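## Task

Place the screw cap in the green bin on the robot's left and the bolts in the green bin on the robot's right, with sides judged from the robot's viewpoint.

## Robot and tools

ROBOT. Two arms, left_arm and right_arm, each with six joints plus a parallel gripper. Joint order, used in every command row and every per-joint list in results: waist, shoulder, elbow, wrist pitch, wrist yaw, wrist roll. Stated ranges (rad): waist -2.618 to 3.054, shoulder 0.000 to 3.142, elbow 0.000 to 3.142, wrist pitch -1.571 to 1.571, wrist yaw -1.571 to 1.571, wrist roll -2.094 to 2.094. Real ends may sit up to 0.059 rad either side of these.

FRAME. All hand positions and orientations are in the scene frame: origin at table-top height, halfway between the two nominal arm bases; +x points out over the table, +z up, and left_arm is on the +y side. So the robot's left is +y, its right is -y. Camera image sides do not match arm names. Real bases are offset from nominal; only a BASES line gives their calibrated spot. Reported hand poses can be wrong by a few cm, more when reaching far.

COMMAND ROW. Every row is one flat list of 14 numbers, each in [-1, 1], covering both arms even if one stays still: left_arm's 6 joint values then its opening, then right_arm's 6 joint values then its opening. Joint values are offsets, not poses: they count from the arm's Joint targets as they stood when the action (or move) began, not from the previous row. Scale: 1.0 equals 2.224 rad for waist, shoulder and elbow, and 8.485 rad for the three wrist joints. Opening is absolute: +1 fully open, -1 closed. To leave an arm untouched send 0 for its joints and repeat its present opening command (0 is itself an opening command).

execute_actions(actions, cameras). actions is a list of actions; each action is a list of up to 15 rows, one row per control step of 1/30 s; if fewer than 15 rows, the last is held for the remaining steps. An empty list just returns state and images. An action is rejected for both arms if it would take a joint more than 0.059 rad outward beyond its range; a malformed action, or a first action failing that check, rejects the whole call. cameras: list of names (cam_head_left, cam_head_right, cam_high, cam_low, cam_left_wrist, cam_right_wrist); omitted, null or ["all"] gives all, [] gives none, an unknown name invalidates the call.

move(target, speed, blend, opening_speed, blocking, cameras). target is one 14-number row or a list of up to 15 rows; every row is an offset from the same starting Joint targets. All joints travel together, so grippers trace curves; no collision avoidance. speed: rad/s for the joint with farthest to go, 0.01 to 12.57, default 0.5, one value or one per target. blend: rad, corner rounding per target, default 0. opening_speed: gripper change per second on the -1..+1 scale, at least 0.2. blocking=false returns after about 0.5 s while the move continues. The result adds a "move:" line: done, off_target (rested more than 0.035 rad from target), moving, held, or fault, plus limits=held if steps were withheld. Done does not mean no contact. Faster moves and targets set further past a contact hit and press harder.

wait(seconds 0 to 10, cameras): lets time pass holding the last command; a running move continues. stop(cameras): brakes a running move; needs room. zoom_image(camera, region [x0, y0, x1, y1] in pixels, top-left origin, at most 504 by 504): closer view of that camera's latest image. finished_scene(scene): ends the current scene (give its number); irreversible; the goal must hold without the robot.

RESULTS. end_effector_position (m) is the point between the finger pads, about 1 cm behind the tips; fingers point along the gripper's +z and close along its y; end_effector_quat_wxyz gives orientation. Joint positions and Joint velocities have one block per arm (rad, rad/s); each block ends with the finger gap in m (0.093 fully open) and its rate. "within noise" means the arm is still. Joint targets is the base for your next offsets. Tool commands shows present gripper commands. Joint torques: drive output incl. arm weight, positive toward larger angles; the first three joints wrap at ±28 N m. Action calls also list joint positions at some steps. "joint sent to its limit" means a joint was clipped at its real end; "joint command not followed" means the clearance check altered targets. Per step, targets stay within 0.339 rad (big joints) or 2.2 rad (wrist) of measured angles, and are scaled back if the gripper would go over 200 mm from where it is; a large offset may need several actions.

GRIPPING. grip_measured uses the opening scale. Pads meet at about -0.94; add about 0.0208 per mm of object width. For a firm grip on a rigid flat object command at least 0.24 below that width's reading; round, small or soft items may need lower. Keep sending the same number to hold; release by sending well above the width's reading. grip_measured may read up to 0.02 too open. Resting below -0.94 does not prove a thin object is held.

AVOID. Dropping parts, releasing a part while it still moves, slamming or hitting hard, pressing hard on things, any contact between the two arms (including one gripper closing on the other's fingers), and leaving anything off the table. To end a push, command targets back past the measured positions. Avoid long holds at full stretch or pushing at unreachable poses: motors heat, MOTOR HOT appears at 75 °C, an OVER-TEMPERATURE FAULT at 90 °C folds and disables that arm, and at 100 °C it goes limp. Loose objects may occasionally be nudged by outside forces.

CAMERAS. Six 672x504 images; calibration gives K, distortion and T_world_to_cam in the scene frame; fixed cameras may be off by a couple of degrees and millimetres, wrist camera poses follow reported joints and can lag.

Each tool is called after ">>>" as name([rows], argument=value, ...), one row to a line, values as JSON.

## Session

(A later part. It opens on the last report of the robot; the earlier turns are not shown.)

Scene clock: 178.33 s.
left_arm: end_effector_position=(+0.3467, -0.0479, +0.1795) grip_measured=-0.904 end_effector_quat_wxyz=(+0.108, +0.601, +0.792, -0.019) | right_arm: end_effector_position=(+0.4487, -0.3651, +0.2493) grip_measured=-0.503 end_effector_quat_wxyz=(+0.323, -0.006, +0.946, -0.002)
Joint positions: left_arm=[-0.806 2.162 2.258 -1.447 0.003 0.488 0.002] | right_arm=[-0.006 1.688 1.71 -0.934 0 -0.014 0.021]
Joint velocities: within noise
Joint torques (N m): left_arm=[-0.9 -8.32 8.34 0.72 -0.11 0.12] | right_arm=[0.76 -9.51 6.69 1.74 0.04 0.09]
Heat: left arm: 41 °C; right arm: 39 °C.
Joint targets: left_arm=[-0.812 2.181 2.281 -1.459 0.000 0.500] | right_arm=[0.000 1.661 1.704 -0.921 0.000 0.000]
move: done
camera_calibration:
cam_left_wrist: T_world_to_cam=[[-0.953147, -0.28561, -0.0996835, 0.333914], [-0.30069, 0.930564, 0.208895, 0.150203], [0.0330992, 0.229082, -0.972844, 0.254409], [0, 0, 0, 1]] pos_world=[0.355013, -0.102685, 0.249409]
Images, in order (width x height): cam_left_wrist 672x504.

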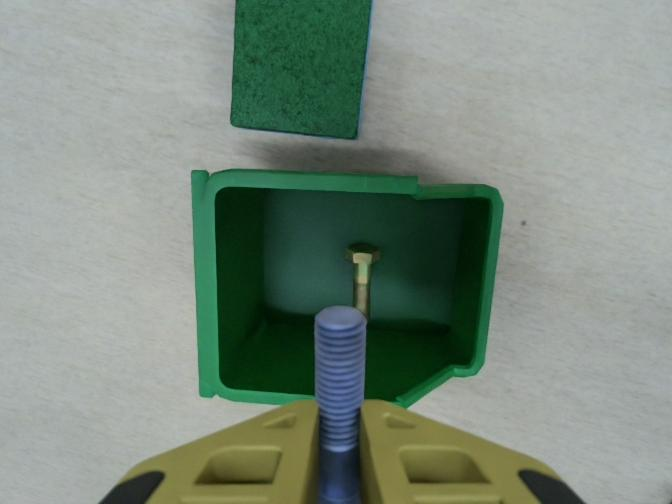

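>>> move([
  [-0.0108,-0.02,-0.14,0.034,0,-0.0028,-1,0,0,0,0,0,0,-0.5],
  [-0.0108,-0.0049,-0.2815,0.0682,0,-0.0028,-1,0,0,0,0,0,0,-0.5],
], speed=0.6, blend=0.05, cameras=["cam_left_wrist","cam_high"])

Scene clock: 194.43 s.
left_arm: end_effector_position=(+0.3354, -0.0521, +0.0290) grip_measured=-0.904 end_effector_quat_wxyz=(+0.087, +0.611, +0.787, -0.017) | right_arm: end_effector_position=(+0.4487, -0.3651, +0.2493) grip_measured=-0.503 end_effector_quat_wxyz=(+0.323, -0.006, +0.946, -0.002)
Joint positions: left_arm=[-0.83 2.162 1.66 -0.892 0.003 0.487 0.002] | right_arm=[-0.006 1.688 1.71 -0.934 0 -0.014 0.021]
Joint velocities: within noise
Joint torques (N m): left_arm=[-0.88 -9.32 6.13 0.87 -0.11 -0.1] | right_arm=[0.84 -9.4 6.64 1.73 0.05 0.1]
Heat: left arm: 42 °C; right arm: 40 °C.
Joint targets: left_arm=[-0.837 2.170 1.654 -0.881 0.000 0.476] | right_arm=[0.000 1.661 1.704 -0.921 0.000 0.000]
move: done
camera_calibration:
cam_left_wrist: T_world_to_cam=[[-0.962261, -0.260091, -0.0800406, 0.310807], [-0.271934, 0.930166, 0.246665, 0.171444], [0.0102957, 0.259122, -0.96579, 0.118335], [0, 0, 0, 1]] pos_world=[0.344481, -0.109297, 0.0968749]
Images, in order (width x height): cam_high 672x504, cam_left_wrist 672x504.

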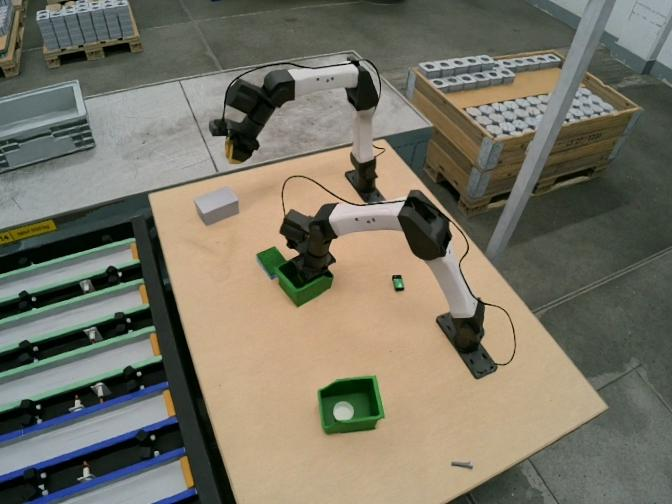

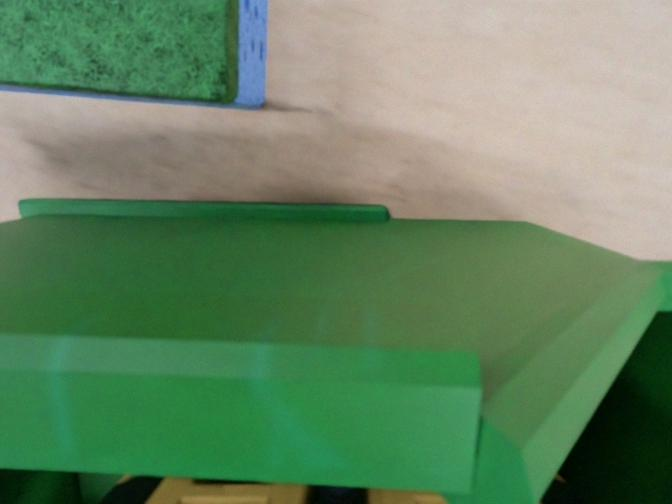

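>>> move([
  [0,0.004,0,0.001,0,0,-1,0,0,0,0,0,0,-0.5],
  [0,0.004,0,0.001,0,0,-0.6,0,0,0,0,0,0,-0.5],
], opening_speed=0.8, cameras=[])

>>> move([
  [0,-0.0191,0.1415,-0.0352,0,0,-0.6,0,0,0,0,0,0,-0.5],
  [0,0,0.2815,-0.0692,0,0,-0.6,0,0,0,0,0,0,-0.5],
  [0.8192,-0.1411,0.0364,-0.0638,0,-0.0561,-0.1,0,0,0,0,0,0,-0.5],
], speed=[0.6,0.8,1.3], blend=[0.05,0.1,0], cameras=["cam_left_wrist","cam_high","cam_head_left"])

Scene clock: 203.17 s.
left_arm: end_effector_position=(+0.3372, -0.0540, +0.0295) grip_measured=-0.603 end_effector_quat_wxyz=(+0.092, +0.611, +0.786, -0.018) | right_arm: end_effector_position=(+0.4487, -0.3651, +0.2493) grip_measured=-0.503 end_effector_quat_wxyz=(+0.323, -0.006, +0.946, -0.002)
Joint positions: left_arm=[-0.83 2.162 1.66 -0.881 0.003 0.487 0.016] | right_arm=[-0.006 1.688 1.71 -0.934 0 -0.014 0.021]
Joint velocities: within noise
Joint torques (N m): left_arm=[-0.87 -8.62 6.15 0.87 -0.11 -0.1] | right_arm=[0.9 -9.44 6.68 1.74 0.06 0.1]
Heat: left arm: 43 °C; right arm: 40 °C.
Joint targets: left_arm=[-0.837 2.179 1.654 -0.872 0.000 0.476] | right_arm=[0.000 1.661 1.704 -0.921 0.000 0.001]
move: done
No camera images: "cameras" was empty.

Scene clock: 206.77 s.
left_arm: end_effector_position=(+0.2267, +0.5830, +0.1448) grip_measured=-0.103 end_effector_quat_wxyz=(+0.003, -0.470, +0.883, +0.004) | right_arm: end_effector_position=(+0.4487, -0.3651, +0.2493) grip_measured=-0.503 end_effector_quat_wxyz=(+0.323, -0.006, +0.946, -0.002)
Joint positions: left_arm=[0.993 1.895 1.747 -1.414 -0.003 0.012 0.04] | right_arm=[-0.006 1.688 1.71 -0.934 0 -0.014 0.021]
Joint velocities: within noise
Joint torques (N m): left_arm=[-0.98 -10.3 5.46 0.4 -0.09 -0.11] | right_arm=[0.81 -9.4 6.58 1.75 0.04 0.09]
Heat: left arm: 43 °C; right arm: 40 °C.
Joint targets: left_arm=[0.986 1.865 1.736 -1.414 0.000 0.000] | right_arm=[0.000 1.661 1.704 -0.921 0.000 0.001]
move: done
camera_calibration:
cam_left_wrist: T_world_to_cam=[[0.833686, -0.552221, -0.00439887, 0.132869], [-0.50721, -0.768836, 0.389395, 0.545785], [-0.218414, -0.322402, -0.92106, 0.451116], [0, 0, 0, 1]] pos_world=[0.264587, 0.638433, 0.203564]
Images, in order (width x height): cam_head_left 672x504, cam_high 672x504, cam_left_wrist 672x504.

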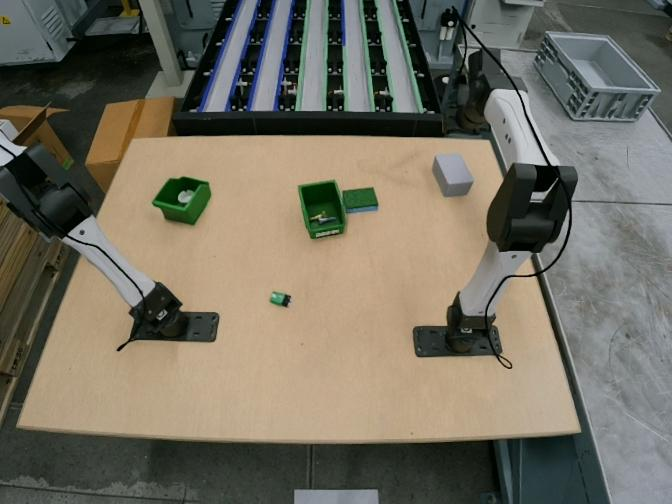

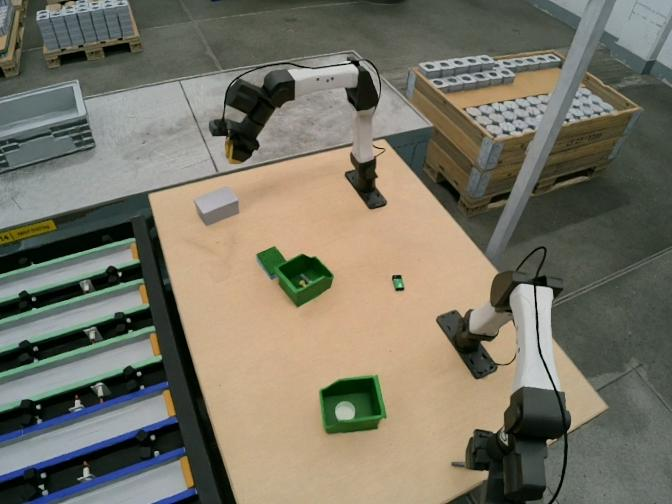

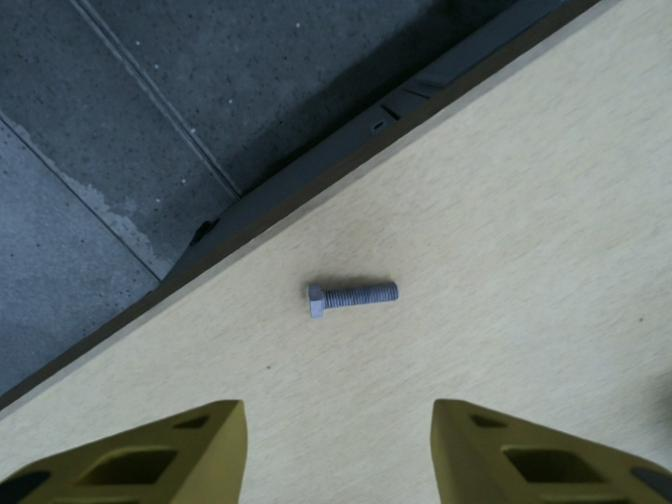

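>>> move(target=[-0.0072,-0.045,-0.2284,0.046,0,0.1638,-0.1,0,0,0,0,0,0,-0.5], speed=0.9, cameras=["cam_left_wrist"])

Scene clock: 220.17 s.
left_arm: end_effector_position=(+0.2067, +0.5434, +0.0498) grip_measured=-0.103 end_effector_quat_wxyz=(-0.005, +0.200, +0.980, -0.009) | right_arm: end_effector_position=(+0.4487, -0.3651, +0.2493) grip_measured=-0.503 end_effector_quat_wxyz=(+0.323, -0.006, +0.946, -0.002)
Joint positions: left_arm=[0.977 1.795 1.237 -1.034 -0.003 1.377 0.04] | right_arm=[-0.006 1.688 1.71 -0.934 0 -0.014 0.021]
Joint velocities: within noise
Joint torques (N m): left_arm=[-0.98 -9.29 5.33 0.38 -0.04 0.15] | right_arm=[0.84 -9.4 6.71 1.72 0.06 0.09]
Heat: left arm: 41 °C; right arm: 40 °C.
Joint targets: left_arm=[0.970 1.765 1.227 -1.023 0.000 1.390] | right_arm=[0.000 1.661 1.704 -0.921 0.000 0.001]
move: done
camera_calibration:
cam_left_wrist: T_world_to_cam=[[-0.38524, -0.922635, 0.0182951, 0.579264], [-0.841102, 0.359215, 0.404366, -0.00262204], [-0.379654, 0.14039, -0.914414, 0.127896], [0, 0, 0, 1]] pos_world=[0.269506, 0.517436, 0.107412]
Images, in order (width x height): cam_left_wrist 672x504.

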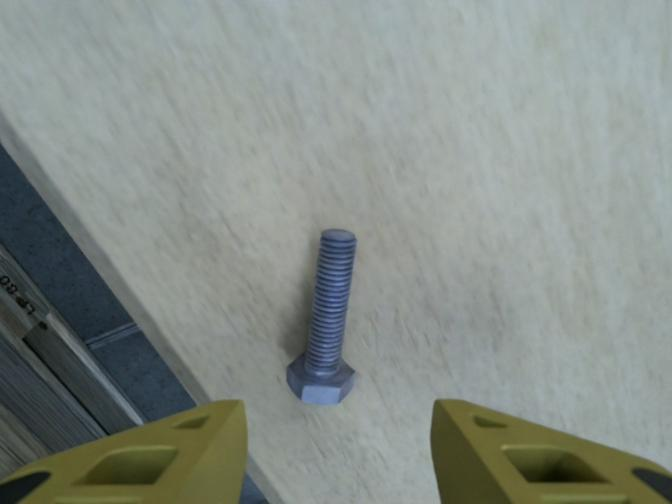

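>>> move(target=[0.0058,0.036,-0.0445,0.0192,0,0.0118,-0.1,0,0,0,0,0,0,-0.5], cameras=["cam_left_wrist"])

Scene clock: 228.73 s.
left_arm: end_effector_position=(+0.2078, +0.5450, +0.0151) grip_measured=-0.103 end_effector_quat_wxyz=(-0.001, +0.249, +0.968, +0.002) | right_arm: end_effector_position=(+0.4487, -0.3651, +0.2493) grip_measured=-0.503 end_effector_quat_wxyz=(+0.323, -0.006, +0.946, -0.002)
Joint positions: left_arm=[0.977 1.831 1.135 -0.871 -0.003 1.477 0.04] | right_arm=[-0.006 1.688 1.71 -0.934 0 -0.014 0.021]
Joint velocities: within noise
Joint torques (N m): left_arm=[0.2 -5.87 5.3 0.42 -0.04 0.14] | right_arm=[0.76 -9.42 6.63 1.73 0.06 0.1]
Heat: left arm: 41 °C; right arm: 40 °C.
Joint targets: left_arm=[0.983 1.845 1.128 -0.861 0.000 1.490] | right_arm=[0.000 1.661 1.704 -0.921 0.000 0.001]
move: done
camera_calibration:
cam_left_wrist: T_world_to_cam=[[-0.475798, -0.879541, -0.00491951, 0.577555], [-0.806923, 0.434275, 0.400351, -0.0361664], [-0.349989, 0.194456, -0.916349, 0.0608527], [0, 0, 0, 1]] pos_world=[0.266914, 0.511856, 0.0730828]
Images, in order (width x height): cam_left_wrist 672x504.

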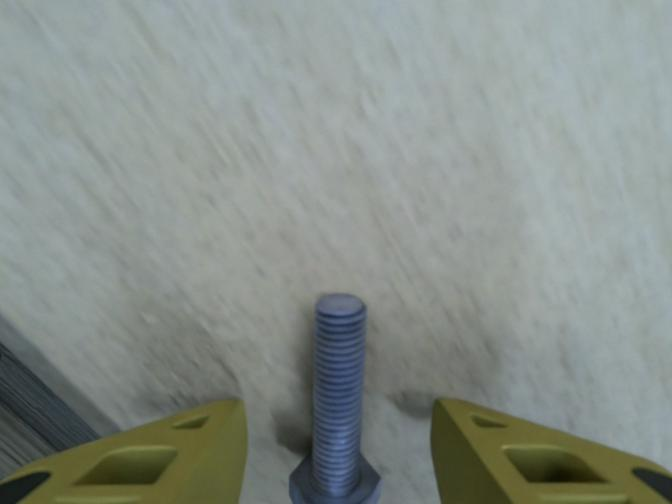

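>>> move([
  [0,0.0027,0,0.0007,0,0,-0.1,0,0,0,0,0,0,-0.5],
  [0,0.0027,0,0.0007,0,0,-1,0,0,0,0,0,0,-0.5],
  [0,0,0.2248,-0.0589,0,0,-1,0,0,0,0,0,0,-0.5],
  [-0.8071,0.1511,0.5184,-0.0705,0,-0.1167,-1,0,0,0,0,0,0,-0.5],
], opening_speed=1.2, speed=[0.5,0.5,0.8,1.3], blend=[0,0,0.1,0], cameras=["cam_left_wrist"])

Scene clock: 240.37 s.
left_arm: end_effector_position=(+0.3428, -0.0519, +0.1811) grip_measured=-0.914 end_effector_quat_wxyz=(+0.110, +0.614, +0.781, -0.021) | right_arm: end_effector_position=(+0.4487, -0.3651, +0.2493) grip_measured=-0.503 end_effector_quat_wxyz=(+0.323, -0.006, +0.946, -0.002)
Joint positions: left_arm=[-0.817 2.159 2.259 -1.446 0.007 0.511 0.001] | right_arm=[-0.006 1.688 1.71 -0.934 0 -0.014 0.021]
Joint velocities: within noise
Joint torques (N m): left_arm=[0.05 -8.05 8.32 0.73 -0.15 -0.1] | right_arm=[0.92 -9.4 6.58 1.74 0.06 0.1]
Heat: left arm: 41 °C; right arm: 41 °C.
Joint targets: left_arm=[-0.813 2.181 2.282 -1.459 0.000 0.500] | right_arm=[0.000 1.661 1.704 -0.921 0.000 0.001]
move: done
camera_calibration:
cam_left_wrist: T_world_to_cam=[[-0.962075, -0.252666, -0.102818, 0.334568], [-0.26907, 0.940978, 0.205333, 0.142786], [0.0448691, 0.225211, -0.973276, 0.252776], [0, 0, 0, 1]] pos_world=[0.348957, -0.106753, 0.251102]
Images, in order (width x height): cam_left_wrist 672x504.

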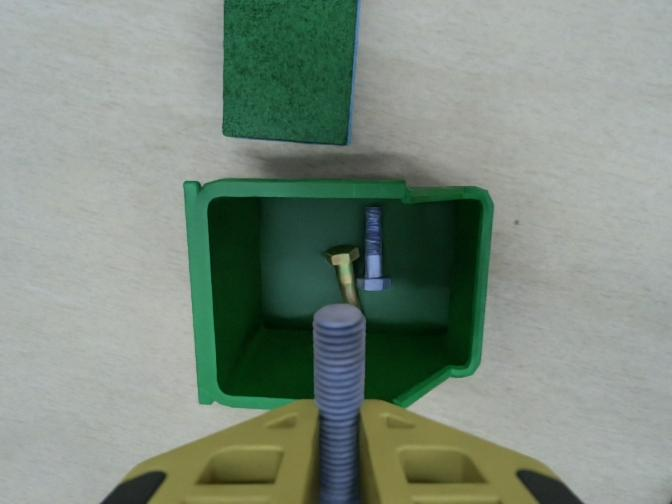

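>>> move([
  [0,-0.02,-0.14,0.034,0,0,-1,0,0,0,0,0,0,-0.5],
  [0,-0.004,-0.2657,0.0642,0,0,-1,0,0,0,0,0,0,-0.5],
  [0,-0.004,-0.2657,0.0642,0,0,-0.6,0,0,0,0,0,0,-0.5],
], speed=0.6, blend=[0.05,0,0], opening_speed=0.8, cameras=["cam_high"])

>>> move([
  [0,-0.0151,0.1257,-0.0302,0,0,-0.6,0,0,0,0,0,0,-0.5],
  [0,0,0.2657,-0.0642,0,0,-0.6,0,0,0,0,0,0,-0.5],
], speed=0.7, blend=[0.05,0], cameras=["cam_left_wrist","cam_high"])

Scene clock: 265.00 s.
left_arm: end_effector_position=(+0.3421, -0.0511, +0.0393) grip_measured=-0.603 end_effector_quat_wxyz=(+0.091, +0.615, +0.783, -0.018) | right_arm: end_effector_position=(+0.4487, -0.3651, +0.2493) grip_measured=-0.503 end_effector_quat_wxyz=(+0.323, -0.006, +0.946, -0.002)
Joint positions: left_arm=[-0.817 2.159 1.696 -0.923 0.007 0.511 0.016] | right_arm=[-0.006 1.688 1.71 -0.934 0 -0.014 0.021]
Joint velocities: within noise
Joint torques (N m): left_arm=[0.03 -8.96 6.17 0.88 -0.14 -0.1] | right_arm=[0.81 -9.37 6.65 1.77 0.05 0.09]
Heat: left arm: 44 °C; right arm: 41 °C.
Joint targets: left_arm=[-0.813 2.172 1.690 -0.914 0.001 0.500] | right_arm=[0.000 1.661 1.704 -0.921 0.000 0.001]
move: done
Images, in order (width x height): cam_high 672x504.

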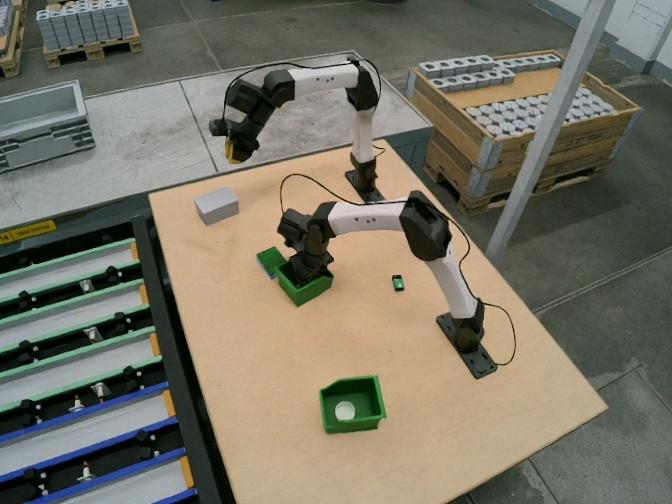

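Scene clock: 266.67 s.
left_arm: end_effector_position=(+0.3438, -0.0529, +0.1831) grip_measured=-0.603 end_effector_quat_wxyz=(+0.115, +0.613, +0.781, -0.021) | right_arm: end_effector_position=(+0.4487, -0.3651, +0.2493) grip_measured=-0.503 end_effector_quat_wxyz=(+0.323, -0.006, +0.946, -0.002)
Joint positions: left_arm=[-0.817 2.159 2.266 -1.444 0.007 0.511 0.016] | right_arm=[-0.006 1.688 1.71 -0.934 0 -0.014 0.021]
Joint velocities: within noise
Joint torques (N m): left_arm=[0.05 -8.76 7.77 0.74 -0.15 -0.11] | right_arm=[0.77 -9.43 6.58 1.74 0.07 0.11]
Heat: left arm: 45 °C; right arm: 41 °C.
Joint targets: left_arm=[-0.813 2.172 2.281 -1.459 0.001 0.500] | right_arm=[0.000 1.661 1.704 -0.921 0.000 0.001]
move: done
camera_calibration:
cam_left_wrist: T_world_to_cam=[[-0.961296, -0.254044, -0.106637, 0.335794], [-0.270907, 0.942049, 0.19787, 0.145687], [0.0501895, 0.219101, -0.974411, 0.252982], [0, 0, 0, 1]] pos_world=[0.349568, -0.107366, 0.25349]
Images, in order (width x height): cam_high 672x504, cam_left_wrist 672x504.

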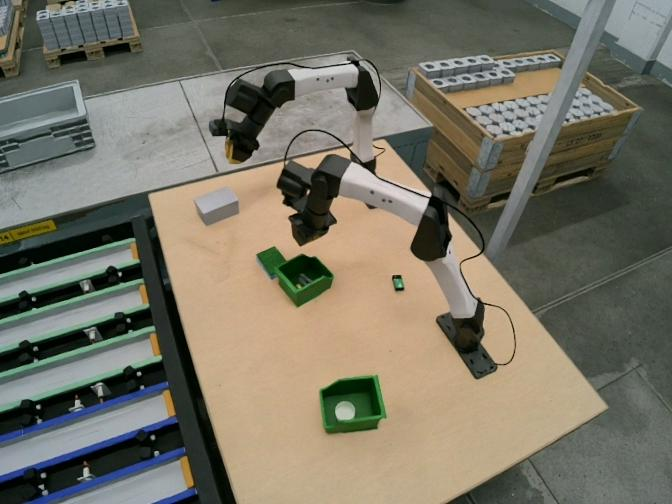

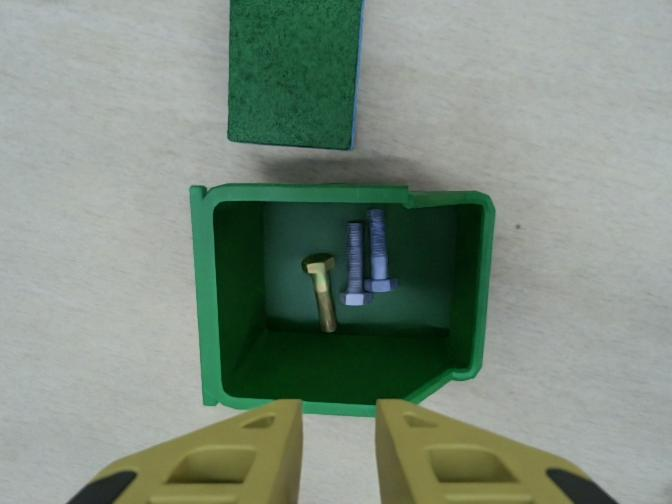

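>>> finished_scene(scene=3)

The scene is finished: the task was done.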